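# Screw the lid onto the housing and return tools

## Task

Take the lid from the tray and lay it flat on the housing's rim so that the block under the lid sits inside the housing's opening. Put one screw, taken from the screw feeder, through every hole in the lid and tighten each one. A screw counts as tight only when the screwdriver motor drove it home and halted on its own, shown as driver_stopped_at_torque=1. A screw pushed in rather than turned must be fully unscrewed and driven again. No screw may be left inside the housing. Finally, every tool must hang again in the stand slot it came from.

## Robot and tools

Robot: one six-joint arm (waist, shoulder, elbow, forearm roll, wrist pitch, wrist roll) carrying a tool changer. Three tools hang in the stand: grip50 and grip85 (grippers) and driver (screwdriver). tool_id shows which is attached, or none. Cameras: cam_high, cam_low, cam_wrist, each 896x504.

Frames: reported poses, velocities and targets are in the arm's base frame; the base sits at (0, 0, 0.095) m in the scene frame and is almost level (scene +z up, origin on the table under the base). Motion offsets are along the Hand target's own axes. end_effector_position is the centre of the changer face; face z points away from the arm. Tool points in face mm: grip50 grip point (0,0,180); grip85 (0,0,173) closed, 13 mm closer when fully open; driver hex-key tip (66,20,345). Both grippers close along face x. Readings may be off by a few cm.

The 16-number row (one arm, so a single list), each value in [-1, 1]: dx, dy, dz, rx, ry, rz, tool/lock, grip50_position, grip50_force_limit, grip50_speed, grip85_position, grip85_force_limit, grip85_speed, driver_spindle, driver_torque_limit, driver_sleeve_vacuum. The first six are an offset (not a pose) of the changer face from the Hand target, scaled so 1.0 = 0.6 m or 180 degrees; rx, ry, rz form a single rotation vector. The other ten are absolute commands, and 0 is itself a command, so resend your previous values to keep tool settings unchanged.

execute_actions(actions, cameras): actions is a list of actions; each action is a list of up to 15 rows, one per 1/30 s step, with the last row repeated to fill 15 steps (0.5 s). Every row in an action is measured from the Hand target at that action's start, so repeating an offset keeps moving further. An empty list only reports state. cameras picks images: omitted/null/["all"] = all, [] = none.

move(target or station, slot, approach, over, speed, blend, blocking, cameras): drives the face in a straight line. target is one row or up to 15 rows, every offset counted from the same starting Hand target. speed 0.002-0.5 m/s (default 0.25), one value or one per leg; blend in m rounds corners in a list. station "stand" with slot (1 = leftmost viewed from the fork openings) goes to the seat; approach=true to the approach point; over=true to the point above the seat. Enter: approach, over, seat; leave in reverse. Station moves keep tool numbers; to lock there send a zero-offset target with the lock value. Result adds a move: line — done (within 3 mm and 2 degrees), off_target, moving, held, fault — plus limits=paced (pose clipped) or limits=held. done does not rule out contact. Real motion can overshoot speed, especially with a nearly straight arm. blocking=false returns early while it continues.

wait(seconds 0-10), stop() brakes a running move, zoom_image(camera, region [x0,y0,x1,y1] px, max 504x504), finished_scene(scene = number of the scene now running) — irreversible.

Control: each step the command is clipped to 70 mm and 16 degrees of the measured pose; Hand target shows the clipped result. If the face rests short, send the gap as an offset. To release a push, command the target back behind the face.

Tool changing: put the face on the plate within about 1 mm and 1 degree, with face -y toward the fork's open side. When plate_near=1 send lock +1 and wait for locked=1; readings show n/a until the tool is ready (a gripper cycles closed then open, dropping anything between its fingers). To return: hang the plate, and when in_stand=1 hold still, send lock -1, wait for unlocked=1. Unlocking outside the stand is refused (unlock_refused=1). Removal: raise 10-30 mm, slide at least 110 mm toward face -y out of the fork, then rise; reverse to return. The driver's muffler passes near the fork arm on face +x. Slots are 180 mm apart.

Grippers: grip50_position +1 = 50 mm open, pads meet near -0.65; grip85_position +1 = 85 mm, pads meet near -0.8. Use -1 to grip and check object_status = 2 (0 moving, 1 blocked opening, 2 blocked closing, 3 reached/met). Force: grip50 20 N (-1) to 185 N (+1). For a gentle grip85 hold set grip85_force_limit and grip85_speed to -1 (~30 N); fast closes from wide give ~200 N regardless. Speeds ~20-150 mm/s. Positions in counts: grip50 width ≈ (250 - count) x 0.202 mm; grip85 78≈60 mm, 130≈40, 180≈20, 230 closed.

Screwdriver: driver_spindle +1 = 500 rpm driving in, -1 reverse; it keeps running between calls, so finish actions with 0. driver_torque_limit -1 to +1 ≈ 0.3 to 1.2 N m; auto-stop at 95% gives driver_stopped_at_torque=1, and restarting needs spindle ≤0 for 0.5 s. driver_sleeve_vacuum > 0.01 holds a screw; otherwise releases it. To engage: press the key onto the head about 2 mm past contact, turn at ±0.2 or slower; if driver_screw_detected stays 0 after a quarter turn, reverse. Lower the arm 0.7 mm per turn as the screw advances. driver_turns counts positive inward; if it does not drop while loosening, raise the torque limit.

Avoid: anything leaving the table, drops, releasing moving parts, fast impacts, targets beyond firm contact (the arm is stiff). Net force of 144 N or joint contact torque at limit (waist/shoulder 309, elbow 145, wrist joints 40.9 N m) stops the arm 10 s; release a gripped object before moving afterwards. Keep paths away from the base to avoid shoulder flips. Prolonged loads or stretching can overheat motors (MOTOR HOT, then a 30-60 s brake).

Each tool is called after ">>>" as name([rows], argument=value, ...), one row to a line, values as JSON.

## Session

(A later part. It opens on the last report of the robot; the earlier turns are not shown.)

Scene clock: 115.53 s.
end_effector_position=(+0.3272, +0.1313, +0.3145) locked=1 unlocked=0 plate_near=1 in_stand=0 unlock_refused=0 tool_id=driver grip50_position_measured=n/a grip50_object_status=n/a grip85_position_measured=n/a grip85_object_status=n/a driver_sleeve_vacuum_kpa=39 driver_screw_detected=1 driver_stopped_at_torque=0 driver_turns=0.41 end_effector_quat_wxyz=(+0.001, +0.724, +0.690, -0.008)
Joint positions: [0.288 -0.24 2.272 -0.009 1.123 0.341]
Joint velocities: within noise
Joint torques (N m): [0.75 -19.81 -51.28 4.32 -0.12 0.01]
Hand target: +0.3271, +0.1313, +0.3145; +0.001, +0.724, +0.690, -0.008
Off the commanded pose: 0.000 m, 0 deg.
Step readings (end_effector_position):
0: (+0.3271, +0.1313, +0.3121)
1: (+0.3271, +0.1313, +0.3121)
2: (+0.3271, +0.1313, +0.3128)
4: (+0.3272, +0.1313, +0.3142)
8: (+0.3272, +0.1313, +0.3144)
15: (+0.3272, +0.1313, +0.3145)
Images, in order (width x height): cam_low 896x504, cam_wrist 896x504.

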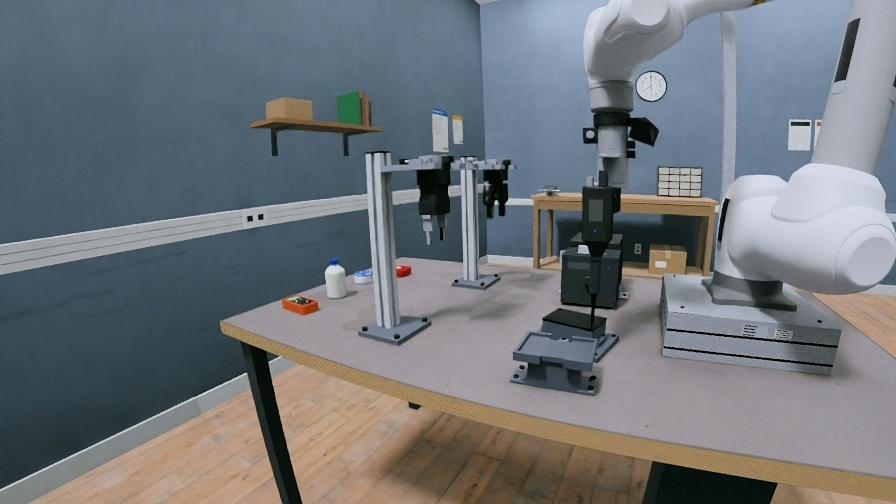

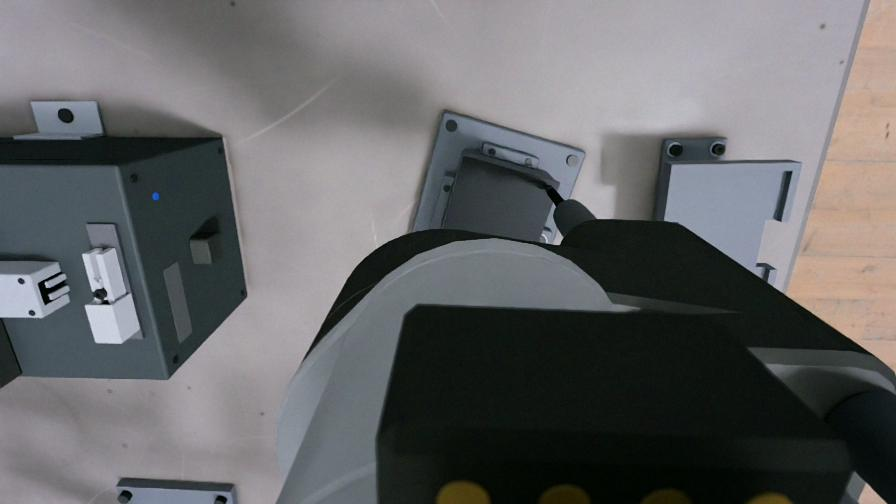

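>>> execute_actions([
  [[0,0,0.0018,0,0,0,0,1,1,1,1,-0.1,-1,0,0,1]],
], cameras=[])

>>> execute_actions([
  [[0,-0.0005,0,0,0,0,0,1,1,1,1,-0.1,-1,0,0,1]],
], cameras=[])

>>> execute_actions([
  [[0,-0.0005,0,0,0,0,0,1,1,1,1,-0.1,-1,0,0,1]],
], cameras=[])

Scene clock: 117.27 s.
end_effector_position=(+0.3271, +0.1313, +0.3135) locked=1 unlocked=0 plate_near=1 in_stand=0 unlock_refused=0 tool_id=driver grip50_position_measured=n/a grip50_object_status=n/a grip85_position_measured=n/a grip85_object_status=n/a driver_sleeve_vacuum_kpa=39 driver_screw_detected=1 driver_stopped_at_torque=0 driver_turns=0.41 end_effector_quat_wxyz=(+0.001, +0.724, +0.690, -0.008)
Joint positions: [0.288 -0.239 2.273 -0.009 1.12 0.341]
Joint velocities: within noise
Joint torques (N m): [0.72 -19.93 -51.26 4.31 -0.14 -0.05]
Hand target: +0.3271, +0.1313, +0.3135; +0.001, +0.724, +0.690, -0.008
Off the commanded pose: 0.000 m, 0 deg.
Step readings (end_effector_position):
0: (+0.3271, +0.1313, +0.3145)
1: (+0.3271, +0.1313, +0.3145)
2: (+0.3271, +0.1313, +0.3143)
4: (+0.3271, +0.1313, +0.3138)
8: (+0.3271, +0.1313, +0.3136)
15: (+0.3271, +0.1313, +0.3135)
No camera images: "cameras" was empty.

Scene clock: 117.97 s.
end_effector_position=(+0.3269, +0.1313, +0.3134) locked=1 unlocked=0 plate_near=1 in_stand=0 unlock_refused=0 tool_id=driver grip50_position_measured=n/a grip50_object_status=n/a grip85_position_measured=n/a grip85_object_status=n/a driver_sleeve_vacuum_kpa=37 driver_screw_detected=1 driver_stopped_at_torque=0 driver_turns=0.41 end_effector_quat_wxyz=(+0.001, +0.724, +0.690, -0.008)
Joint positions: [0.288 -0.239 2.273 -0.009 1.12 0.341]
Joint velocities: within noise
Joint torques (N m): [0.64 -19.95 -51.33 4.3 -0.09 -0.04]
Hand target: +0.3268, +0.1313, +0.3135; +0.001, +0.724, +0.690, -0.008
Off the commanded pose: 0.000 m, 0 deg.
Step readings (end_effector_position):
0: (+0.3271, +0.1313, +0.3135)
1: (+0.3271, +0.1313, +0.3134)
2: (+0.3270, +0.1313, +0.3134)
4: (+0.3270, +0.1313, +0.3133)
8: (+0.3269, +0.1313, +0.3134)
15: (+0.3269, +0.1313, +0.3134)
No camera images: "cameras" was empty.

Scene clock: 118.67 s.
end_effector_position=(+0.3265, +0.1313, +0.3135) locked=1 unlocked=0 plate_near=1 in_stand=0 unlock_refused=0 tool_id=driver grip50_position_measured=n/a grip50_object_status=n/a grip85_position_measured=n/a grip85_object_status=n/a driver_sleeve_vacuum_kpa=30 driver_screw_detected=0 driver_stopped_at_torque=0 driver_turns=0.41 end_effector_quat_wxyz=(+0.001, +0.724, +0.690, -0.008)
Joint positions: [0.289 -0.24 2.274 -0.009 1.121 0.341]
Joint velocities: within noise
Joint torques (N m): [0.42 -19.54 -50.67 4.29 0.06 -0.05]
Hand target: +0.3265, +0.1313, +0.3135; +0.001, +0.724, +0.690, -0.008
Off the commanded pose: 0.000 m, 0 deg.
Step readings (end_effector_position):
0: (+0.3269, +0.1313, +0.3134)
1: (+0.3268, +0.1313, +0.3135)
2: (+0.3267, +0.1313, +0.3135)
4: (+0.3266, +0.1313, +0.3135)
8: (+0.3265, +0.1313, +0.3135)
15: (+0.3265, +0.1313, +0.3135)
No camera images: "cameras" was empty.

>>> execute_actions([
  [[0,0.001,0,0,0,0,0,1,1,1,1,-0.1,-1,0,0,1]],
], cameras=[])

>>> execute_actions([
  [[0,0.0005,0,0,0,0,0,1,1,1,1,-0.1,-1,0,0,1]],
], cameras=[])

>>> execute_actions([
  [[0,0,0.0007,0,0,0,0,1,1,1,1,-0.1,-1,0,0,1]],
], cameras=[])

Scene clock: 119.50 s.
end_effector_position=(+0.3271, +0.1313, +0.3135) locked=1 unlocked=0 plate_near=1 in_stand=0 unlock_refused=0 tool_id=driver grip50_position_measured=n/a grip50_object_status=n/a grip85_position_measured=n/a grip85_object_status=n/a driver_sleeve_vacuum_kpa=39 driver_screw_detected=1 driver_stopped_at_torque=0 driver_turns=0.41 end_effector_quat_wxyz=(+0.001, +0.724, +0.690, -0.008)
Joint positions: [0.288 -0.239 2.273 -0.009 1.12 0.341]
Joint velocities: within noise
Joint torques (N m): [0.77 -20.02 -51.32 4.35 -0.09 -0.04]
Hand target: +0.3271, +0.1313, +0.3135; +0.001, +0.724, +0.690, -0.008
Off the commanded pose: 0.000 m, 0 deg.
Step readings (end_effector_position):
0: (+0.3265, +0.1313, +0.3135)
1: (+0.3265, +0.1313, +0.3135)
2: (+0.3266, +0.1313, +0.3134)
4: (+0.3268, +0.1313, +0.3134)
8: (+0.3270, +0.1313, +0.3135)
15: (+0.3271, +0.1313, +0.3135)
No camera images: "cameras" was empty.

Scene clock: 120.20 s.
end_effector_position=(+0.3274, +0.1313, +0.3135) locked=1 unlocked=0 plate_near=1 in_stand=0 unlock_refused=0 tool_id=driver grip50_position_measured=n/a grip50_object_status=n/a grip85_position_measured=n/a grip85_object_status=n/a driver_sleeve_vacuum_kpa=39 driver_screw_detected=1 driver_stopped_at_torque=0 driver_turns=0.41 end_effector_quat_wxyz=(+0.001, +0.724, +0.690, -0.008)
Joint positions: [0.288 -0.238 2.273 -0.009 1.12 0.34]
Joint velocities: within noise
Joint torques (N m): [0.72 -19.74 -51.41 4.32 -0.14 -0.01]
Hand target: +0.3274, +0.1313, +0.3134; +0.001, +0.724, +0.690, -0.008
Off the commanded pose: 0.000 m, 0 deg.
Step readings (end_effector_position):
0: (+0.3271, +0.1313, +0.3135)
1: (+0.3272, +0.1313, +0.3135)
2: (+0.3273, +0.1313, +0.3134)
4: (+0.3274, +0.1313, +0.3134)
8: (+0.3274, +0.1313, +0.3135)
15: (+0.3274, +0.1313, +0.3135)
No camera images: "cameras" was empty.

Scene clock: 120.90 s.
end_effector_position=(+0.3274, +0.1313, +0.3130) locked=1 unlocked=0 plate_near=1 in_stand=0 unlock_refused=0 tool_id=driver grip50_position_measured=n/a grip50_object_status=n/a grip85_position_measured=n/a grip85_object_status=n/a driver_sleeve_vacuum_kpa=37 driver_screw_detected=1 driver_stopped_at_torque=0 driver_turns=0.41 end_effector_quat_wxyz=(+0.001, +0.724, +0.690, -0.008)
Joint positions: [0.288 -0.238 2.273 -0.009 1.119 0.34]
Joint velocities: within noise
Joint torques (N m): [0.79 -19.86 -50.92 4.21 -0.02 0]
Hand target: +0.3274, +0.1313, +0.3130; +0.001, +0.724, +0.690, -0.008
Off the commanded pose: 0.000 m, 0 deg.
Step readings (end_effector_position):
0: (+0.3274, +0.1313, +0.3135)
1: (+0.3275, +0.1313, +0.3134)
2: (+0.3276, +0.1313, +0.3134)
4: (+0.3276, +0.1313, +0.3132)
8: (+0.3275, +0.1313, +0.3131)
15: (+0.3274, +0.1313, +0.3130)
No camera images: "cameras" was empty.

>>> execute_actions([
  [[0,0.0005,0,0,0,0,0,1,1,1,1,-0.1,-1,0,0,1]],
], cameras=[])

>>> execute_actions([
  [[0.0005,0,0,0,0,0,0,1,1,1,1,-0.1,-1,0,0,1]],
], cameras=[])

>>> execute_actions([
  [[-0.001,0,0,0,0,0,0,1,1,1,1,-0.1,-1,0,0,1]],
], cameras=[])

Scene clock: 121.73 s.
end_effector_position=(+0.3277, +0.1312, +0.3130) locked=1 unlocked=0 plate_near=1 in_stand=0 unlock_refused=0 tool_id=driver grip50_position_measured=n/a grip50_object_status=n/a grip85_position_measured=n/a grip85_object_status=n/a driver_sleeve_vacuum_kpa=37 driver_screw_detected=1 driver_stopped_at_torque=0 driver_turns=0.41 end_effector_quat_wxyz=(+0.001, +0.724, +0.690, -0.008)
Joint positions: [0.288 -0.237 2.273 -0.009 1.119 0.34]
Joint velocities: within noise
Joint torques (N m): [0.72 -19.53 -51.14 4.2 -0.15 0.01]
Hand target: +0.3277, +0.1312, +0.3130; +0.001, +0.724, +0.690, -0.008
Off the commanded pose: 0.000 m, 0 deg.
Step readings (end_effector_position):
0: (+0.3274, +0.1313, +0.3130)
1: (+0.3274, +0.1313, +0.3130)
2: (+0.3275, +0.1312, +0.3129)
4: (+0.3276, +0.1312, +0.3129)
8: (+0.3277, +0.1312, +0.3129)
15: (+0.3277, +0.1312, +0.3130)
No camera images: "cameras" was empty.

Scene clock: 122.43 s.
end_effector_position=(+0.3278, +0.1315, +0.3130) locked=1 unlocked=0 plate_near=1 in_stand=0 unlock_refused=0 tool_id=driver grip50_position_measured=n/a grip50_object_status=n/a grip85_position_measured=n/a grip85_object_status=n/a driver_sleeve_vacuum_kpa=39 driver_screw_detected=1 driver_stopped_at_torque=0 driver_turns=0.41 end_effector_quat_wxyz=(+0.001, +0.724, +0.690, -0.008)
Joint positions: [0.288 -0.237 2.273 -0.009 1.119 0.341]
Joint velocities: within noise
Joint torques (N m): [0.77 -20 -51.25 4.31 -0.13 -0.04]
Hand target: +0.3277, +0.1315, +0.3130; +0.001, +0.724, +0.690, -0.008
Off the commanded pose: 0.000 m, 0 deg.
Step readings (end_effector_position):
0: (+0.3277, +0.1312, +0.3130)
1: (+0.3277, +0.1312, +0.3130)
2: (+0.3278, +0.1313, +0.3130)
4: (+0.3278, +0.1314, +0.3130)
8: (+0.3278, +0.1315, +0.3130)
15: (+0.3278, +0.1315, +0.3130)
No camera images: "cameras" was empty.

Scene clock: 123.13 s.
end_effector_position=(+0.3277, +0.1310, +0.3130) locked=1 unlocked=0 plate_near=1 in_stand=0 unlock_refused=0 tool_id=driver grip50_position_measured=n/a grip50_object_status=n/a grip85_position_measured=n/a grip85_object_status=n/a driver_sleeve_vacuum_kpa=30 driver_screw_detected=0 driver_stopped_at_torque=0 driver_turns=0.41 end_effector_quat_wxyz=(+0.001, +0.724, +0.690, -0.008)
Joint positions: [0.287 -0.237 2.273 -0.009 1.119 0.339]
Joint velocities: within noise
Joint torques (N m): [0.49 -19.93 -51.35 4.19 -0.08 -0.03]
Hand target: +0.3277, +0.1309, +0.3130; +0.001, +0.724, +0.690, -0.008
Off the commanded pose: 0.000 m, 0 deg.
Step readings (end_effector_position):
0: (+0.3278, +0.1315, +0.3130)
1: (+0.3278, +0.1315, +0.3130)
2: (+0.3278, +0.1314, +0.3130)
4: (+0.3279, +0.1312, +0.3131)
8: (+0.3278, +0.1310, +0.3131)
15: (+0.3277, +0.1310, +0.3130)
No camera images: "cameras" was empty.

>>> execute_actions([
  [[0.0015,0,0,0,0,0,0,1,1,1,1,-0.1,-1,0,0,1]],
], cameras=[])

>>> execute_actions([
  [[0,0,0.0008,0,0,0,0,1,1,1,1,-0.1,-1,0,0,1]],
], cameras=[])

>>> execute_actions([
  [[0,0,0.0008,0,0,0,0,1,1,1,1,-0.1,-1,0,0,1]],
], cameras=[])

Scene clock: 123.97 s.
end_effector_position=(+0.3277, +0.1318, +0.3130) locked=1 unlocked=0 plate_near=1 in_stand=0 unlock_refused=0 tool_id=driver grip50_position_measured=n/a grip50_object_status=n/a grip85_position_measured=n/a grip85_object_status=n/a driver_sleeve_vacuum_kpa=39 driver_screw_detected=1 driver_stopped_at_torque=0 driver_turns=0.41 end_effector_quat_wxyz=(+0.001, +0.724, +0.690, -0.008)
Joint positions: [0.289 -0.237 2.273 -0.009 1.119 0.342]
Joint velocities: within noise
Joint torques (N m): [0.58 -19.73 -51.46 4.31 -0.13 0.01]
Hand target: +0.3278, +0.1318, +0.3130; +0.001, +0.724, +0.690, -0.008
Off the commanded pose: 0.000 m, 0 deg.
Step readings (end_effector_position):
0: (+0.3277, +0.1310, +0.3130)
1: (+0.3277, +0.1310, +0.3130)
2: (+0.3276, +0.1313, +0.3130)
4: (+0.3275, +0.1316, +0.3129)
8: (+0.3277, +0.1318, +0.3130)
15: (+0.3277, +0.1318, +0.3130)
No camera images: "cameras" was empty.

Scene clock: 124.67 s.
end_effector_position=(+0.3278, +0.1318, +0.3125) locked=1 unlocked=0 plate_near=1 in_stand=0 unlock_refused=0 tool_id=driver grip50_position_measured=n/a grip50_object_status=n/a grip85_position_measured=n/a grip85_object_status=n/a driver_sleeve_vacuum_kpa=39 driver_screw_detected=1 driver_stopped_at_torque=0 driver_turns=0.41 end_effector_quat_wxyz=(+0.001, +0.724, +0.690, -0.008)
Joint positions: [0.289 -0.236 2.273 -0.009 1.118 0.342]
Joint velocities: within noise
Joint torques (N m): [0.7 -19.97 -51.22 4.32 -0.13 -0.03]
Hand target: +0.3278, +0.1318, +0.3125; +0.001, +0.724, +0.690, -0.008
Off the commanded pose: 0.000 m, 0 deg.
Step readings (end_effector_position):
0: (+0.3277, +0.1318, +0.3130)
1: (+0.3277, +0.1318, +0.3130)
2: (+0.3279, +0.1319, +0.3129)
4: (+0.3279, +0.1319, +0.3128)
8: (+0.3278, +0.1319, +0.3126)
15: (+0.3278, +0.1318, +0.3125)
No camera images: "cameras" was empty.

Scene clock: 125.37 s.
end_effector_position=(+0.3277, +0.1318, +0.3121) locked=1 unlocked=0 plate_near=1 in_stand=0 unlock_refused=0 tool_id=driver grip50_position_measured=n/a grip50_object_status=n/a grip85_position_measured=n/a grip85_object_status=n/a driver_sleeve_vacuum_kpa=39 driver_screw_detected=1 driver_stopped_at_torque=0 driver_turns=0.41 end_effector_quat_wxyz=(+0.001, +0.724, +0.690, -0.008)
Joint positions: [0.289 -0.236 2.274 -0.009 1.117 0.342]
Joint velocities: within noise
Joint torques (N m): [0.8 -19.84 -51.25 4.28 -0.19 -0.01]
Hand target: +0.3278, +0.1318, +0.3121; +0.001, +0.724, +0.690, -0.008
Off the commanded pose: 0.000 m, 0 deg.
Step readings (end_effector_position):
0: (+0.3278, +0.1318, +0.3125)
1: (+0.3278, +0.1318, +0.3125)
2: (+0.3278, +0.1318, +0.3123)
4: (+0.3277, +0.1318, +0.3121)
8: (+0.3277, +0.1318, +0.3121)
15: (+0.3277, +0.1318, +0.3121)
No camera images: "cameras" was empty.

>>> execute_actions([
  [[0,0,0.0008,0,0,0,0,1,1,1,1,-0.1,-1,0,0,1]],
], cameras=[])

>>> execute_actions([
  [[0,0,0.0008,0,0,0,0,1,1,1,1,-0.1,-1,0,0,1]],
], cameras=[])

>>> execute_actions([
  [[0,0,0.0008,0,0,0,0,1,1,1,1,-0.1,-1,0,0,1]],
], cameras=[])

>>> execute_actions([
  [[0,0,0.0008,0,0,0,0,1,1,1,1,-0.1,-1,0,0,1]],
], cameras=[])

Scene clock: 126.30 s.
end_effector_position=(+0.3277, +0.1318, +0.3116) locked=1 unlocked=0 plate_near=1 in_stand=0 unlock_refused=0 tool_id=driver grip50_position_measured=n/a grip50_object_status=n/a grip85_position_measured=n/a grip85_object_status=n/a driver_sleeve_vacuum_kpa=39 driver_screw_detected=1 driver_stopped_at_torque=0 driver_turns=0.41 end_effector_quat_wxyz=(+0.001, +0.724, +0.690, -0.008)
Joint positions: [0.289 -0.235 2.274 -0.009 1.116 0.342]
Joint velocities: within noise
Joint torques (N m): [1.01 -20.21 -51.24 4.29 -0.16 -0.07]
Hand target: +0.3277, +0.1318, +0.3116; +0.001, +0.724, +0.690, -0.008
Off the commanded pose: 0.000 m, 0 deg.
Step readings (end_effector_position):
0: (+0.3277, +0.1318, +0.3121)
1: (+0.3277, +0.1318, +0.3120)
2: (+0.3278, +0.1318, +0.3118)
4: (+0.3277, +0.1318, +0.3116)
8: (+0.3277, +0.1318, +0.3116)
15: (+0.3277, +0.1318, +0.3116)
No camera images: "cameras" was empty.

Scene clock: 127.00 s.
end_effector_position=(+0.3277, +0.1318, +0.3111) locked=1 unlocked=0 plate_near=1 in_stand=0 unlock_refused=0 tool_id=driver grip50_position_measured=n/a grip50_object_status=n/a grip85_position_measured=n/a grip85_object_status=n/a driver_sleeve_vacuum_kpa=39 driver_screw_detected=1 driver_stopped_at_torque=0 driver_turns=0.41 end_effector_quat_wxyz=(+0.001, +0.724, +0.690, -0.008)
Joint positions: [0.289 -0.235 2.275 -0.009 1.114 0.342]
Joint velocities: within noise
Joint torques (N m): [0.68 -20.1 -51.29 4.32 -0.14 -0.03]
Hand target: +0.3277, +0.1318, +0.3111; +0.001, +0.724, +0.690, -0.008
Off the commanded pose: 0.000 m, 0 deg.
Step readings (end_effector_position):
0: (+0.3277, +0.1318, +0.3116)
1: (+0.3277, +0.1318, +0.3115)
2: (+0.3278, +0.1318, +0.3113)
4: (+0.3277, +0.1318, +0.3111)
8: (+0.3277, +0.1318, +0.3111)
15: (+0.3277, +0.1318, +0.3111)
No camera images: "cameras" was empty.

Scene clock: 127.70 s.
end_effector_position=(+0.3277, +0.1318, +0.3106) locked=1 unlocked=0 plate_near=1 in_stand=0 unlock_refused=0 tool_id=driver grip50_position_measured=n/a grip50_object_status=n/a grip85_position_measured=n/a grip85_object_status=n/a driver_sleeve_vacuum_kpa=39 driver_screw_detected=1 driver_stopped_at_torque=0 driver_turns=0.41 end_effector_quat_wxyz=(+0.001, +0.724, +0.690, -0.008)
Joint positions: [0.289 -0.234 2.276 -0.009 1.113 0.342]
Joint velocities: within noise
Joint torques (N m): [0.39 -19.95 -51.26 4.31 -0.1 -0.08]
Hand target: +0.3277, +0.1318, +0.3106; +0.001, +0.724, +0.690, -0.008
Off the commanded pose: 0.000 m, 0 deg.
Step readings (end_effector_position):
0: (+0.3277, +0.1318, +0.3111)
1: (+0.3277, +0.1318, +0.3111)
2: (+0.3278, +0.1318, +0.3109)
4: (+0.3277, +0.1318, +0.3106)
8: (+0.3277, +0.1318, +0.3106)
15: (+0.3277, +0.1318, +0.3106)
No camera images: "cameras" was empty.

Scene clock: 128.40 s.
end_effector_position=(+0.3277, +0.1318, +0.3101) locked=1 unlocked=0 plate_near=1 in_stand=0 unlock_refused=0 tool_id=driver grip50_position_measured=n/a grip50_object_status=n/a grip85_position_measured=n/a grip85_object_status=n/a driver_sleeve_vacuum_kpa=39 driver_screw_detected=1 driver_stopped_at_torque=0 driver_turns=0.41 end_effector_quat_wxyz=(+0.001, +0.724, +0.690, -0.008)
Joint positions: [0.289 -0.234 2.276 -0.009 1.112 0.342]
Joint velocities: within noise
Joint torques (N m): [0.27 -20.08 -51.1 4.31 -0.16 0.04]
Hand target: +0.3277, +0.1318, +0.3101; +0.001, +0.724, +0.690, -0.008
Off the commanded pose: 0.000 m, 0 deg.
Step readings (end_effector_position):
0: (+0.3277, +0.1318, +0.3106)
1: (+0.3277, +0.1318, +0.3106)
2: (+0.3277, +0.1318, +0.3104)
4: (+0.3277, +0.1318, +0.3102)
8: (+0.3277, +0.1318, +0.3101)
15: (+0.3277, +0.1318, +0.3101)
No camera images: "cameras" was empty.

>>> execute_actions([
  [[0,0,0.0008,0,0,0,0,1,1,1,1,-0.1,-1,0,0,1]],
], cameras=[])

>>> execute_actions([
  [[0,0,0.0008,0,0,0,0,1,1,1,1,-0.1,-1,0,0,1]],
], cameras=[])

>>> execute_actions([
  [[0,0,0.0008,0,0,0,0,1,1,1,1,-0.1,-1,0,0,1]],
], cameras=[])

Scene clock: 129.27 s.
end_effector_position=(+0.3277, +0.1318, +0.3097) locked=1 unlocked=0 plate_near=1 in_stand=0 unlock_refused=0 tool_id=driver grip50_position_measured=n/a grip50_object_status=n/a grip85_position_measured=n/a grip85_object_status=n/a driver_sleeve_vacuum_kpa=39 driver_screw_detected=1 driver_stopped_at_torque=0 driver_turns=0.41 end_effector_quat_wxyz=(+0.001, +0.724, +0.690, -0.008)
Joint positions: [0.289 -0.234 2.277 -0.009 1.111 0.342]
Joint velocities: within noise
Joint torques (N m): [-0.05 -20.15 -51.14 4.29 -0.14 -0.04]
Hand target: +0.3277, +0.1318, +0.3097; +0.001, +0.724, +0.690, -0.008
Off the commanded pose: 0.000 m, 0 deg.
Step readings (end_effector_position):
0: (+0.3277, +0.1318, +0.3101)
1: (+0.3277, +0.1318, +0.3101)
2: (+0.3277, +0.1318, +0.3099)
4: (+0.3277, +0.1318, +0.3097)
8: (+0.3277, +0.1318, +0.3097)
15: (+0.3277, +0.1318, +0.3097)
No camera images: "cameras" was empty.

Scene clock: 129.97 s.
end_effector_position=(+0.3277, +0.1318, +0.3092) locked=1 unlocked=0 plate_near=1 in_stand=0 unlock_refused=0 tool_id=driver grip50_position_measured=n/a grip50_object_status=n/a grip85_position_measured=n/a grip85_object_status=n/a driver_sleeve_vacuum_kpa=39 driver_screw_detected=1 driver_stopped_at_torque=0 driver_turns=0.41 end_effector_quat_wxyz=(+0.001, +0.724, +0.690, -0.008)
Joint positions: [0.289 -0.233 2.278 -0.009 1.11 0.342]
Joint velocities: within noise
Joint torques (N m): [0.58 -19.6 -50.96 4.33 -0.16 -0.01]
Hand target: +0.3277, +0.1318, +0.3092; +0.001, +0.724, +0.690, -0.008
Off the commanded pose: 0.000 m, 0 deg.
Step readings (end_effector_position):
0: (+0.3277, +0.1318, +0.3097)
1: (+0.3277, +0.1318, +0.3096)
2: (+0.3277, +0.1318, +0.3094)
4: (+0.3277, +0.1318, +0.3092)
8: (+0.3277, +0.1318, +0.3092)
15: (+0.3277, +0.1318, +0.3092)
No camera images: "cameras" was empty.

Scene clock: 130.67 s.
end_effector_position=(+0.3277, +0.1318, +0.3087) locked=1 unlocked=0 plate_near=1 in_stand=0 unlock_refused=0 tool_id=driver grip50_position_measured=n/a grip50_object_status=n/a grip85_position_measured=n/a grip85_object_status=n/a driver_sleeve_vacuum_kpa=39 driver_screw_detected=1 driver_stopped_at_torque=0 driver_turns=0.41 end_effector_quat_wxyz=(+0.001, +0.724, +0.690, -0.008)
Joint positions: [0.289 -0.233 2.278 -0.009 1.109 0.342]
Joint velocities: within noise
Joint torques (N m): [0.32 -19.95 -50.95 4.25 -0.12 0.02]
Hand target: +0.3277, +0.1318, +0.3087; +0.001, +0.724, +0.690, -0.008
Off the commanded pose: 0.000 m, 0 deg.
Step readings (end_effector_position):
0: (+0.3277, +0.1318, +0.3092)
1: (+0.3277, +0.1318, +0.3092)
2: (+0.3277, +0.1318, +0.3089)
4: (+0.3277, +0.1318, +0.3087)
8: (+0.3277, +0.1318, +0.3087)
15: (+0.3277, +0.1318, +0.3087)
No camera images: "cameras" was empty.

>>> execute_actions(actions=[], cameras=["cam_wrist","cam_low"])

>>> zoom_image(camera="cam_wrist", region=[530, 170, 570, 210])

>>> zoom_image(camera="cam_low", region=[575, 305, 615, 345])

Scene clock: 130.77 s.
end_effector_position=(+0.3277, +0.1318, +0.3087) locked=1 unlocked=0 plate_near=1 in_stand=0 unlock_refused=0 tool_id=driver grip50_position_measured=n/a grip50_object_status=n/a grip85_position_measured=n/a grip85_object_status=n/a driver_sleeve_vacuum_kpa=39 driver_screw_detected=1 driver_stopped_at_torque=0 driver_turns=0.41 end_effector_quat_wxyz=(+0.001, +0.724, +0.690, -0.008)
Joint positions: [0.289 -0.233 2.278 -0.009 1.109 0.342]
Joint velocities: within noise
Joint torques (N m): [0.62 -20.15 -50.98 4.23 -0.14 -0.02]
Hand target: +0.3277, +0.1318, +0.3087; +0.001, +0.724, +0.690, -0.008
Tool commands: tool/lock=+0.0 tool/grip50_position=+1.0 tool/grip50_force_limit=+1.0 tool/grip50_speed=+1.0 tool/grip85_position=+1.0 tool/grip85_force_limit=-0.1 tool/grip85_speed=-1.0 tool/driver_spindle=+0.0 tool/driver_torque_limit=+0.0 tool/driver_sleeve_vacuum=+1.0
Off the commanded pose: 0.000 m, 0 deg.
Images, in order (width x height): cam_low 896x504, cam_wrist 896x504.

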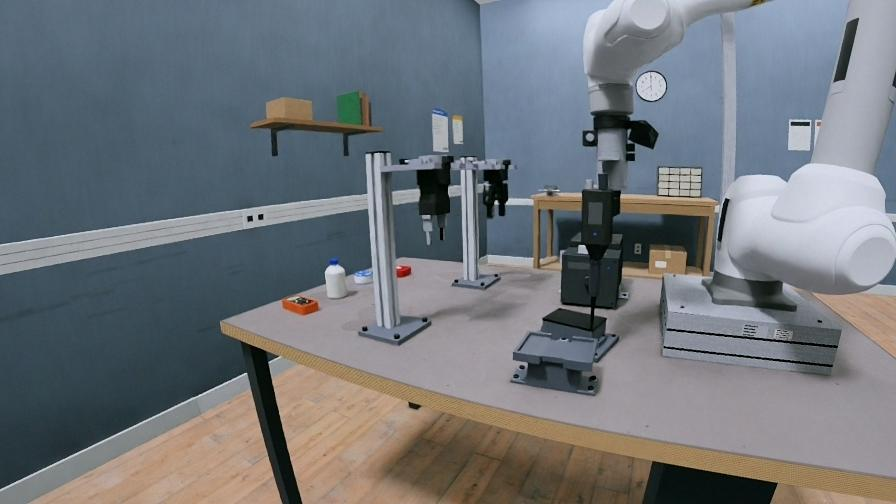

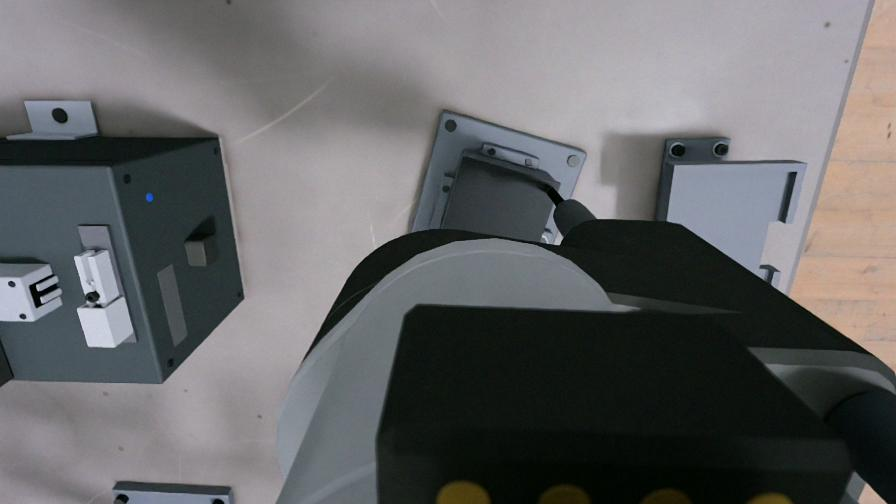

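Scaled by 12.600 from the camera's 896x504 image, which has a finer 1280x720 frame.

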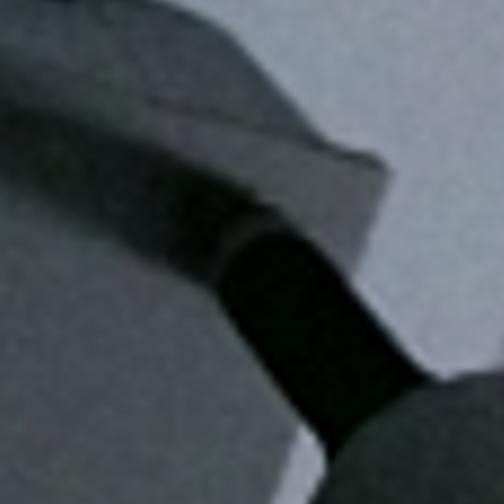

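Scaled by 12.600 from the camera's 896x504 image, which has a finer 1280x720 frame.

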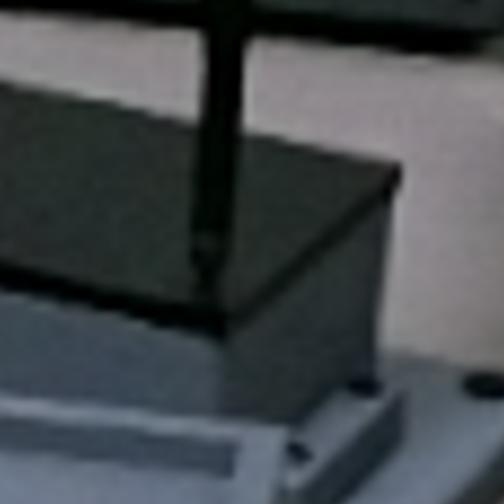

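>>> execute_actions([
  [[0,0,0.0008,0,0,0,0,1,1,1,1,-0.1,-1,0,0,1]],
], cameras=[])

>>> execute_actions([
  [[0,0,0.0008,0,0,0,0,1,1,1,1,-0.1,-1,0,0,1]],
], cameras=[])

>>> execute_actions([
  [[0,0,0.0008,0,0,0,0,1,1,1,1,-0.1,-1,0,0,1]],
], cameras=[])

Scene clock: 131.67 s.
end_effector_position=(+0.3277, +0.1318, +0.3082) locked=1 unlocked=0 plate_near=1 in_stand=0 unlock_refused=0 tool_id=driver grip50_position_measured=n/a grip50_object_status=n/a grip85_position_measured=n/a grip85_object_status=n/a driver_sleeve_vacuum_kpa=39 driver_screw_detected=1 driver_stopped_at_torque=0 driver_turns=0.41 end_effector_quat_wxyz=(+0.001, +0.724, +0.690, -0.008)
Joint positions: [0.289 -0.232 2.279 -0.009 1.108 0.342]
Joint velocities: within noise
Joint torques (N m): [0.59 -19.95 -50.83 4.25 -0.11 -0.03]
Hand target: +0.3277, +0.1318, +0.3082; +0.001, +0.724, +0.690, -0.008
Off the commanded pose: 0.000 m, 0 deg.
Step readings (end_effector_position):
0: (+0.3277, +0.1318, +0.3087)
1: (+0.3277, +0.1318, +0.3087)
2: (+0.3277, +0.1318, +0.3085)
4: (+0.3277, +0.1318, +0.3083)
8: (+0.3277, +0.1318, +0.3082)
15: (+0.3277, +0.1318, +0.3082)
No camera images: "cameras" was empty.

Scene clock: 132.37 s.
end_effector_position=(+0.3277, +0.1318, +0.3077) locked=1 unlocked=0 plate_near=1 in_stand=0 unlock_refused=0 tool_id=driver grip50_position_measured=n/a grip50_object_status=n/a grip85_position_measured=n/a grip85_object_status=n/a driver_sleeve_vacuum_kpa=39 driver_screw_detected=1 driver_stopped_at_torque=0 driver_turns=0.41 end_effector_quat_wxyz=(+0.001, +0.724, +0.690, -0.008)
Joint positions: [0.289 -0.232 2.28 -0.009 1.107 0.342]
Joint velocities: within noise
Joint torques (N m): [0.11 -18.67 -48.6 3.65 0.36 0.05]
Hand target: +0.3277, +0.1318, +0.3077; +0.001, +0.724, +0.690, -0.008
Off the commanded pose: 0.000 m, 0 deg.
Step readings (end_effector_position):
0: (+0.3277, +0.1318, +0.3082)
1: (+0.3277, +0.1318, +0.3082)
2: (+0.3277, +0.1318, +0.3080)
4: (+0.3277, +0.1318, +0.3078)
8: (+0.3277, +0.1318, +0.3078)
15: (+0.3277, +0.1318, +0.3077)
No camera images: "cameras" was empty.

Scene clock: 133.07 s.
end_effector_position=(+0.3277, +0.1318, +0.3073) locked=1 unlocked=0 plate_near=1 in_stand=0 unlock_refused=0 tool_id=driver grip50_position_measured=n/a grip50_object_status=n/a grip85_position_measured=n/a grip85_object_status=n/a driver_sleeve_vacuum_kpa=39 driver_screw_detected=1 driver_stopped_at_torque=0 driver_turns=0.41 end_effector_quat_wxyz=(+0.001, +0.724, +0.690, -0.008)
Joint positions: [0.289 -0.231 2.28 -0.009 1.106 0.342]
Joint velocities: within noise
Joint torques (N m): [0.44 -18.63 -48.46 3.56 0.36 -0.03]
Hand target: +0.3277, +0.1318, +0.3073; +0.001, +0.724, +0.690, -0.008
Off the commanded pose: 0.000 m, 0 deg.
Step readings (end_effector_position):
0: (+0.3277, +0.1318, +0.3077)
1: (+0.3277, +0.1318, +0.3077)
2: (+0.3277, +0.1318, +0.3075)
4: (+0.3277, +0.1318, +0.3073)
8: (+0.3277, +0.1318, +0.3073)
15: (+0.3277, +0.1318, +0.3073)
No camera images: "cameras" was empty.

>>> execute_actions([
  [[0,0,0.0004,0,0,0,0,1,1,1,1,-0.1,-1,0.1,0,1]],
  [[0,0,0.0003,0,0,0,0,1,1,1,1,-0.1,-1,0.1,0,1]],
  [[0,0,0,0,0,0,0,1,1,1,1,-0.1,-1,0,0,1]],
], cameras=[])

Scene clock: 134.87 s.
end_effector_position=(+0.3277, +0.1318, +0.3068) locked=1 unlocked=0 plate_near=1 in_stand=0 unlock_refused=0 tool_id=driver grip50_position_measured=n/a grip50_object_status=n/a grip85_position_measured=n/a grip85_object_status=n/a driver_sleeve_vacuum_kpa=39 driver_screw_detected=1 driver_stopped_at_torque=0 driver_turns=1.23 end_effector_quat_wxyz=(+0.001, +0.724, +0.690, -0.008)
Joint positions: [0.289 -0.231 2.281 -0.009 1.105 0.342]
Joint velocities: within noise
Joint torques (N m): [0.37 -18.59 -48.49 3.73 0.44 -0.05]
Hand target: +0.3277, +0.1318, +0.3068; +0.001, +0.724, +0.690, -0.008
Off the commanded pose: 0.000 m, 0 deg.
Step readings (end_effector_position):
0: (+0.3277, +0.1318, +0.3073)
1: (+0.3277, +0.1318, +0.3073)
2: (+0.3277, +0.1318, +0.3071)
4: (+0.3277, +0.1318, +0.3070)
8: (+0.3277, +0.1318, +0.3070)
15: (+0.3277, +0.1318, +0.3070)
16: (+0.3277, +0.1318, +0.3070)
17: (+0.3277, +0.1318, +0.3069)
19: (+0.3277, +0.1318, +0.3069)
23: (+0.3277, +0.1318, +0.3068)
30: (+0.3277, +0.1318, +0.3068)
31: (+0.3277, +0.1318, +0.3068)
32: (+0.3277, +0.1318, +0.3068)
34: (+0.3277, +0.1318, +0.3068)
38: (+0.3277, +0.1318, +0.3068)
45: (+0.3277, +0.1318, +0.3068)
No camera images: "cameras" was empty.

>>> move(target=[0,0,0.0075,0,0,0,0,1,1,1,1,-0.1,-1,0.34,0,1], speed=0.002, cameras=[])

>>> execute_actions([
  [[0,0,0,0,0,0,0,1,1,1,1,-0.1,-1,0,0,1]],
], cameras=[])

Scene clock: 137.50 s.
end_effector_position=(+0.3276, +0.1317, +0.3023) locked=1 unlocked=0 plate_near=1 in_stand=0 unlock_refused=0 tool_id=driver grip50_position_measured=n/a grip50_object_status=n/a grip85_position_measured=n/a grip85_object_status=n/a driver_sleeve_vacuum_kpa=40 driver_screw_detected=1 driver_stopped_at_torque=1 driver_turns=7.08 end_effector_quat_wxyz=(+0.001, +0.724, +0.690, -0.008)
Joint positions: [0.289 -0.226 2.287 -0.009 1.094 0.342]
Joint velocities: within noise
Joint torques (N m): [0.33 -18.94 -48.05 3.6 0.4 0.03]
Hand target: +0.3277, +0.1317, +0.3023; +0.001, +0.724, +0.690, -0.008
Off the commanded pose: 0.000 m, 0 deg.
move: done
No camera images: "cameras" was empty.

Scene clock: 138.20 s.
end_effector_position=(+0.3277, +0.1317, +0.3023) locked=1 unlocked=0 plate_near=1 in_stand=0 unlock_refused=0 tool_id=driver grip50_position_measured=n/a grip50_object_status=n/a grip85_position_measured=n/a grip85_object_status=n/a driver_sleeve_vacuum_kpa=40 driver_screw_detected=1 driver_stopped_at_torque=1 driver_turns=7.08 end_effector_quat_wxyz=(+0.001, +0.724, +0.690, -0.008)
Joint positions: [0.289 -0.226 2.287 -0.009 1.094 0.342]
Joint velocities: within noise
Joint torques (N m): [0.47 -18.81 -48.1 3.6 0.28 0.04]
Hand target: +0.3277, +0.1317, +0.3023; +0.001, +0.724, +0.690, -0.008
Off the commanded pose: 0.000 m, 0 deg.
Step readings (end_effector_position):
0: (+0.3276, +0.1317, +0.3023)
1: (+0.3276, +0.1317, +0.3023)
2: (+0.3276, +0.1317, +0.3023)
4: (+0.3277, +0.1317, +0.3023)
8: (+0.3277, +0.1317, +0.3023)
15: (+0.3277, +0.1317, +0.3023)
No camera images: "cameras" was empty.

>>> execute_actions([
  [[0,0,0,0,0,0,0,1,1,1,1,-0.1,-1,0,0,0]],
], cameras=[])

>>> move([
  [0,0,-0.012,0,0,0,0,1,1,1,1,-0.1,-1,0,0,0],
  [0,0,-0.11,0,0,0,0,1,1,1,1,-0.1,-1,0,0,0],
], speed=[0.02,0.12], blend=[0.003,0], cameras=["cam_wrist"])

>>> zoom_image(camera="cam_wrist", region=[520, 155, 560, 195])

Scene clock: 139.10 s.
end_effector_position=(+0.3277, +0.1317, +0.3023) locked=1 unlocked=0 plate_near=1 in_stand=0 unlock_refused=0 tool_id=driver grip50_position_measured=n/a grip50_object_status=n/a grip85_position_measured=n/a grip85_object_status=n/a driver_sleeve_vacuum_kpa=0 driver_screw_detected=0 driver_stopped_at_torque=1 driver_turns=7.08 end_effector_quat_wxyz=(+0.001, +0.724, +0.690, -0.008)
Joint positions: [0.289 -0.226 2.287 -0.009 1.094 0.342]
Joint velocities: within noise
Joint torques (N m): [0.51 -18.71 -48.06 3.53 0.36 0]
Hand target: +0.3277, +0.1317, +0.3023; +0.001, +0.724, +0.690, -0.008
Off the commanded pose: 0.000 m, 0 deg.
Step readings (end_effector_position):
0: (+0.3277, +0.1317, +0.3023)
1: (+0.3277, +0.1317, +0.3023)
2: (+0.3277, +0.1317, +0.3023)
4: (+0.3277, +0.1317, +0.3023)
8: (+0.3277, +0.1317, +0.3023)
15: (+0.3276, +0.1317, +0.3023)
No camera images: "cameras" was empty.

Scene clock: 140.27 s.
end_effector_position=(+0.3283, +0.1325, +0.3683) locked=1 unlocked=0 plate_near=1 in_stand=0 unlock_refused=0 tool_id=driver grip50_position_measured=n/a grip50_object_status=n/a grip85_position_measured=n/a grip85_object_status=n/a driver_sleeve_vacuum_kpa=0 driver_screw_detected=0 driver_stopped_at_torque=1 driver_turns=7.08 end_effector_quat_wxyz=(+0.001, +0.724, +0.690, -0.008)
Joint positions: [0.291 -0.28 2.195 -0.009 1.24 0.342]
Joint velocities: within noise
Joint torques (N m): [0.21 -17.83 -54.05 4.47 -0.23 -0.05]
Hand target: +0.3283, +0.1325, +0.3683; +0.001, +0.724, +0.690, -0.008
Off the commanded pose: 0.000 m, 0 deg.
move: done
Images, in order (width x height): cam_wrist 896x504.

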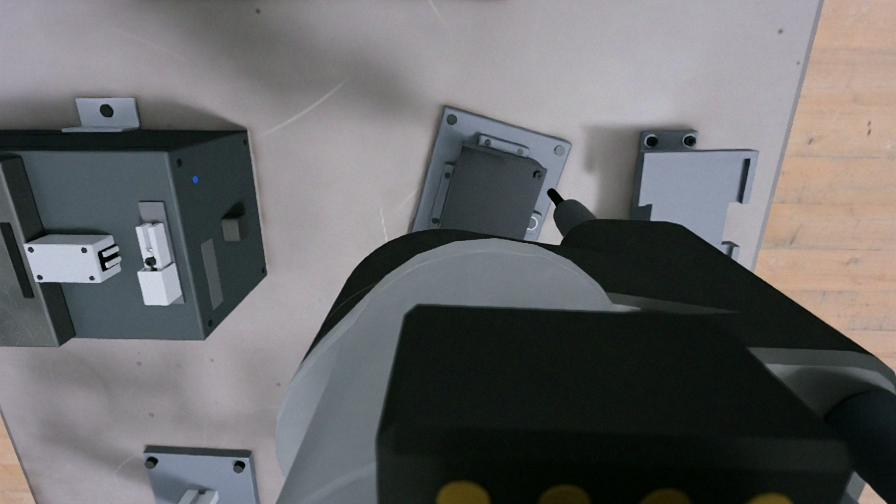

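Scaled by 12.600 from the camera's 896x504 image, which has a finer 1280x720 frame.

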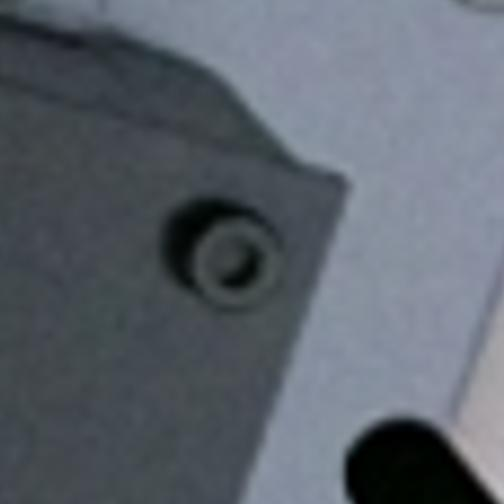

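>>> move([
  [0,0,-0.1639,0,0,0,0,1,1,1,1,-0.1,-1,0,0,0],
  [-0.4986,0.0886,-0.1639,0,0,0,0,1,1,1,1,-0.1,-1,0,0,0],
  [-0.4986,0.0886,-0.0889,0,0,0,0,1,1,1,1,-0.1,-1,0,0,0],
], speed=[0.15,0.15,0.1], blend=[0.04,0.02,0], cameras=["cam_wrist"])

>>> zoom_image(camera="cam_wrist", region=[535, 168, 565, 198])

Scene clock: 144.07 s.
end_effector_position=(+0.3675, -0.1682, +0.4249) locked=1 unlocked=0 plate_near=1 in_stand=0 unlock_refused=0 tool_id=driver grip50_position_measured=n/a grip50_object_status=n/a grip85_position_measured=n/a grip85_object_status=n/a driver_sleeve_vacuum_kpa=0 driver_screw_detected=0 driver_stopped_at_torque=1 driver_turns=7.08 end_effector_quat_wxyz=(+0.001, +0.724, +0.690, -0.008)
Joint positions: [-0.507 -0.224 2.049 -0.016 1.319 -0.455]
Joint velocities: within noise
Joint torques (N m): [1.4 -25.94 -54.63 4.87 0.35 -0.06]
Hand target: +0.3675, -0.1682, +0.4248; +0.001, +0.724, +0.690, -0.008
Off the commanded pose: 0.000 m, 0 deg.
move: done
Images, in order (width x height): cam_wrist 896x504.

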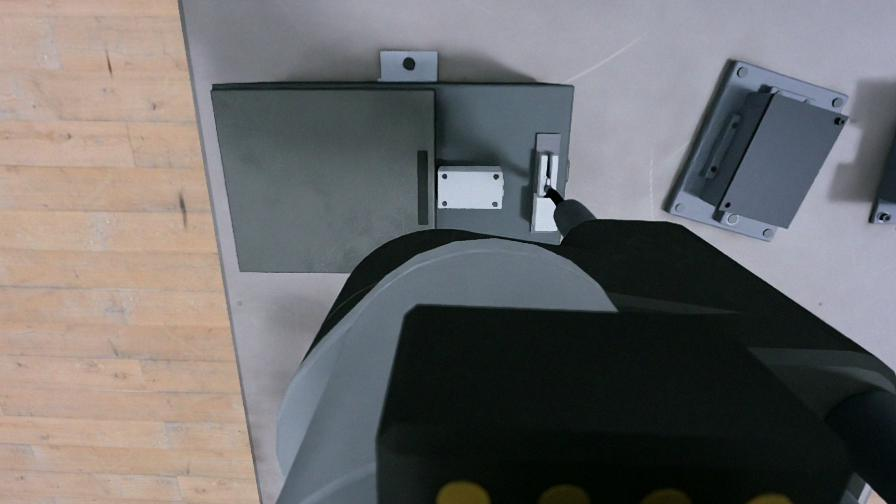

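Scaled by 16.800 from the camera's 896x504 image, which has a finer 1280x720 frame.

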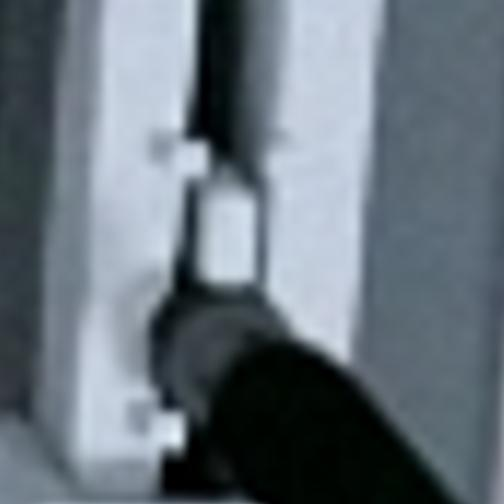

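>>> move([
  [-0.0003,0.0005,0.0172,0,0,0,0,1,1,1,1,-0.1,-1,0,0,1],
  [-0.0003,0.0005,0.0258,0,0,0,0,1,1,1,1,-0.1,-1,0,0,1],
], speed=[0.04,0.01], cameras=[])

>>> execute_actions([
  [[0,0,0,0,0,0,0,1,1,1,1,-0.1,-1,0.1,0,1]],
  [[0,0,0,0,0,0,0,1,1,1,1,-0.1,-1,0,0,1]],
], cameras=[])

Scene clock: 145.30 s.
end_effector_position=(+0.3676, -0.1686, +0.4093) locked=1 unlocked=0 plate_near=1 in_stand=0 unlock_refused=0 tool_id=driver grip50_position_measured=n/a grip50_object_status=n/a grip85_position_measured=n/a grip85_object_status=n/a driver_sleeve_vacuum_kpa=14 driver_screw_detected=0 driver_stopped_at_torque=1 driver_turns=7.08 end_effector_quat_wxyz=(+0.001, +0.724, +0.690, -0.008)
Joint positions: [-0.508 -0.215 2.072 -0.016 1.289 -0.455]
Joint velocities: within noise
Joint torques (N m): [1.25 -23.67 -50.14 4.07 0.99 -0.1]
Hand target: +0.3676, -0.1686, +0.4093; +0.001, +0.724, +0.690, -0.008
Off the commanded pose: 0.000 m, 0 deg.
move: done
No camera images: "cameras" was empty.

Scene clock: 146.50 s.
end_effector_position=(+0.3676, -0.1686, +0.4093) locked=1 unlocked=0 plate_near=1 in_stand=0 unlock_refused=0 tool_id=driver grip50_position_measured=n/a grip50_object_status=n/a grip85_position_measured=n/a grip85_object_status=n/a driver_sleeve_vacuum_kpa=14 driver_screw_detected=0 driver_stopped_at_torque=0 driver_turns=7.49 end_effector_quat_wxyz=(+0.001, +0.724, +0.690, -0.008)
Joint positions: [-0.508 -0.215 2.072 -0.016 1.289 -0.455]
Joint velocities: within noise
Joint torques (N m): [1.33 -23.84 -50.23 4.15 0.95 -0.12]
Hand target: +0.3676, -0.1686, +0.4093; +0.001, +0.724, +0.690, -0.008
Off the commanded pose: 0.000 m, 0 deg.
Step readings (end_effector_position):
0: (+0.3676, -0.1686, +0.4093)
1: (+0.3676, -0.1686, +0.4093)
2: (+0.3676, -0.1686, +0.4093)
4: (+0.3676, -0.1686, +0.4093)
8: (+0.3676, -0.1686, +0.4093)
15: (+0.3676, -0.1686, +0.4093)
16: (+0.3676, -0.1686, +0.4093)
17: (+0.3676, -0.1686, +0.4093)
19: (+0.3676, -0.1686, +0.4093)
23: (+0.3676, -0.1686, +0.4093)
30: (+0.3676, -0.1686, +0.4093)
No camera images: "cameras" was empty.

Not engaged; turn the other way.

>>> execute_actions([
  [[0,0,0,0,0,0,0,1,1,1,1,-0.1,-1,-0.1,0,1]],
  [[0,0,0,0,0,0,0,1,1,1,1,-0.1,-1,0,0,1]],
], cameras=[])

Scene clock: 147.77 s.
end_effector_position=(+0.3676, -0.1686, +0.4093) locked=1 unlocked=0 plate_near=1 in_stand=0 unlock_refused=0 tool_id=driver grip50_position_measured=n/a grip50_object_status=n/a grip85_position_measured=n/a grip85_object_status=n/a driver_sleeve_vacuum_kpa=40 driver_screw_detected=1 driver_stopped_at_torque=0 driver_turns=7.08 end_effector_quat_wxyz=(+0.001, +0.724, +0.690, -0.008)
Joint positions: [-0.508 -0.215 2.072 -0.016 1.289 -0.455]
Joint velocities: within noise
Joint torques (N m): [0.72 -23.76 -50.72 3.83 0.84 -0.09]
Hand target: +0.3676, -0.1686, +0.4093; +0.001, +0.724, +0.690, -0.008
Off the commanded pose: 0.000 m, 0 deg.
Step readings (end_effector_position):
0: (+0.3676, -0.1686, +0.4093)
1: (+0.3676, -0.1686, +0.4093)
2: (+0.3676, -0.1686, +0.4093)
4: (+0.3676, -0.1686, +0.4093)
8: (+0.3676, -0.1686, +0.4093)
15: (+0.3676, -0.1686, +0.4093)
16: (+0.3676, -0.1686, +0.4093)
17: (+0.3676, -0.1686, +0.4093)
19: (+0.3676, -0.1686, +0.4093)
23: (+0.3676, -0.1686, +0.4093)
30: (+0.3676, -0.1686, +0.4093)
No camera images: "cameras" was empty.

>>> move([
  [0,0,-0.025,0,0,0,0,1,1,1,1,-0.1,-1,0,0,1],
  [0,0,-0.1,0,0,0,0,1,1,1,1,-0.1,-1,0,0,1],
  [0.3485,0.0554,-0.1062,0,0,0,0,1,1,1,1,-0.1,-1,0,0,1],
  [0.3504,0.0572,0.0604,0,0,0,0,1,1,1,1,-0.1,-1,0,0,1],
], speed=[0.03,0.1,0.15,0.12], blend=[0.005,0.02,0.04,0], cameras=["cam_wrist"])

>>> zoom_image(camera="cam_wrist", region=[525, 162, 555, 192])

Scene clock: 151.47 s.
end_effector_position=(+0.4117, +0.0393, +0.3702) locked=1 unlocked=0 plate_near=1 in_stand=0 unlock_refused=0 tool_id=driver grip50_position_measured=n/a grip50_object_status=n/a grip85_position_measured=n/a grip85_object_status=n/a driver_sleeve_vacuum_kpa=39 driver_screw_detected=1 driver_stopped_at_torque=0 driver_turns=7.08 end_effector_quat_wxyz=(+0.001, +0.724, +0.690, -0.008)
Joint positions: [0.017 -0.174 2.113 -0.012 1.212 0.07]
Joint velocities: within noise
Joint torques (N m): [0.94 -29.93 -53.22 4.64 0.11 -0.02]
Hand target: +0.4117, +0.0393, +0.3702; +0.001, +0.724, +0.690, -0.008
Off the commanded pose: 0.000 m, 0 deg.
move: done
Images, in order (width x height): cam_wrist 896x504.

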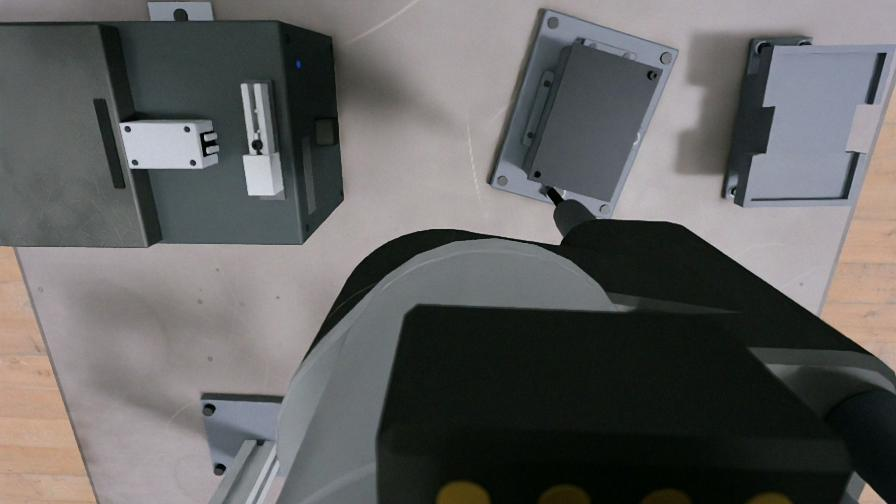

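Scaled by 16.800 from the camera's 896x504 image, which has a finer 1280x720 frame.

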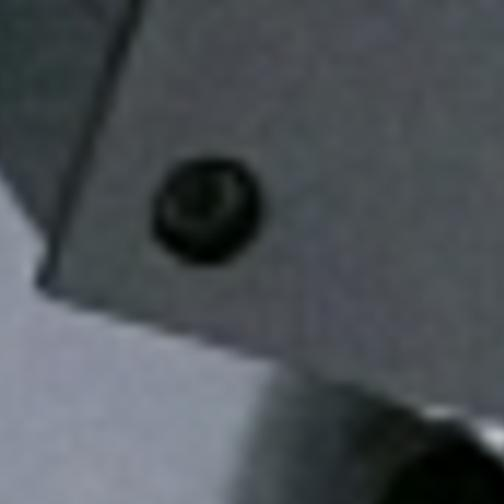

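>>> zoom_image(camera="cam_wrist", region=[529, 166, 545, 182])

Scaled by 31.500 from the camera's 896x504 image, which has a finer 1280x720 frame.

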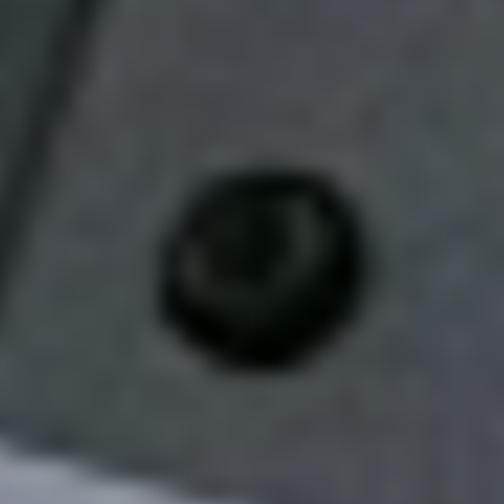

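>>> move(target=[-0.0002,0,0.04,0,0,0,0,1,1,1,1,-0.1,-1,0,0,1], speed=0.06, cameras=["cam_wrist"])

>>> zoom_image(camera="cam_wrist", region=[530, 166, 560, 196])

>>> zoom_image(camera="cam_wrist", region=[533, 171, 549, 187])

Scene clock: 152.63 s.
end_effector_position=(+0.4115, +0.0389, +0.3462) locked=1 unlocked=0 plate_near=1 in_stand=0 unlock_refused=0 tool_id=driver grip50_position_measured=n/a grip50_object_status=n/a grip85_position_measured=n/a grip85_object_status=n/a driver_sleeve_vacuum_kpa=39 driver_screw_detected=1 driver_stopped_at_torque=0 driver_turns=7.08 end_effector_quat_wxyz=(+0.001, +0.724, +0.690, -0.008)
Joint positions: [0.016 -0.157 2.146 -0.013 1.163 0.07]
Joint velocities: within noise
Joint torques (N m): [1.14 -30.57 -52.4 4.5 -0.24 0.02]
Hand target: +0.4115, +0.0389, +0.3462; +0.001, +0.724, +0.690, -0.008
Off the commanded pose: 0.000 m, 0 deg.
move: done
Images, in order (width x height): cam_wrist 896x504.

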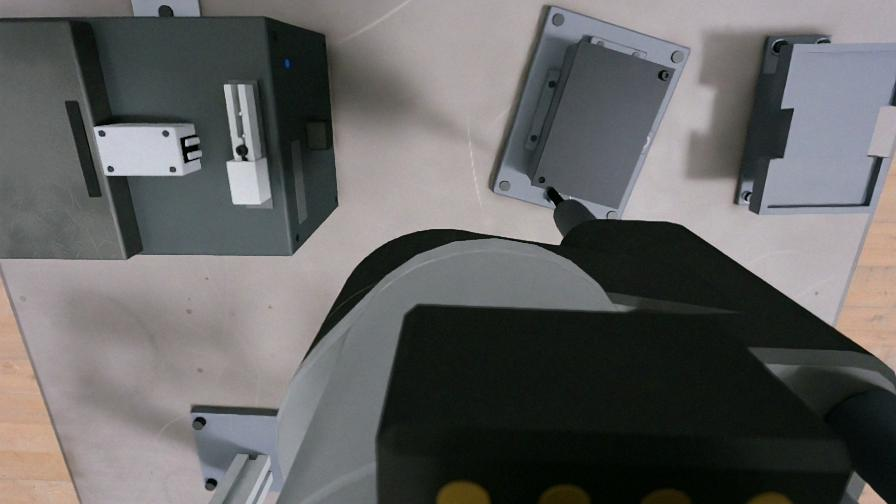

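Scaled by 16.800 from the camera's 896x504 image, which has a finer 1280x720 frame.

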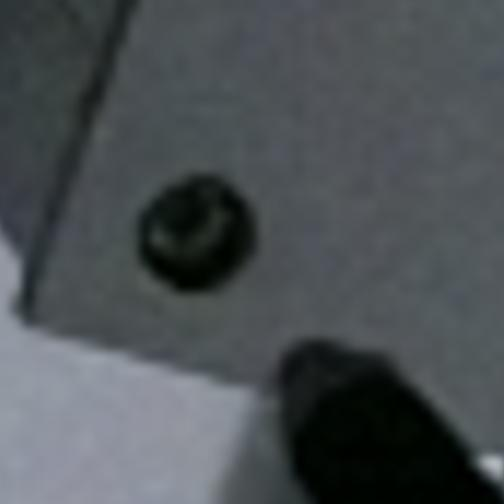

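Scaled by 31.500 from the camera's 896x504 image, which has a finer 1280x720 frame.

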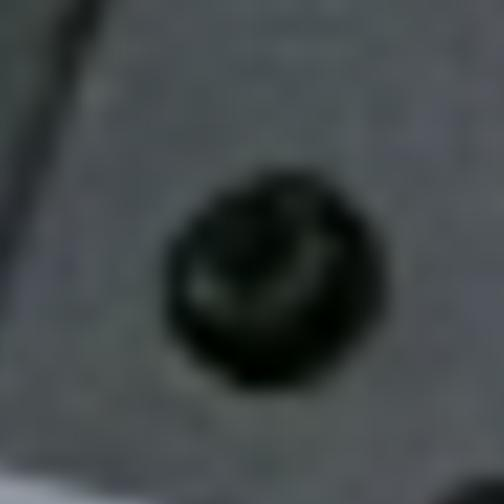

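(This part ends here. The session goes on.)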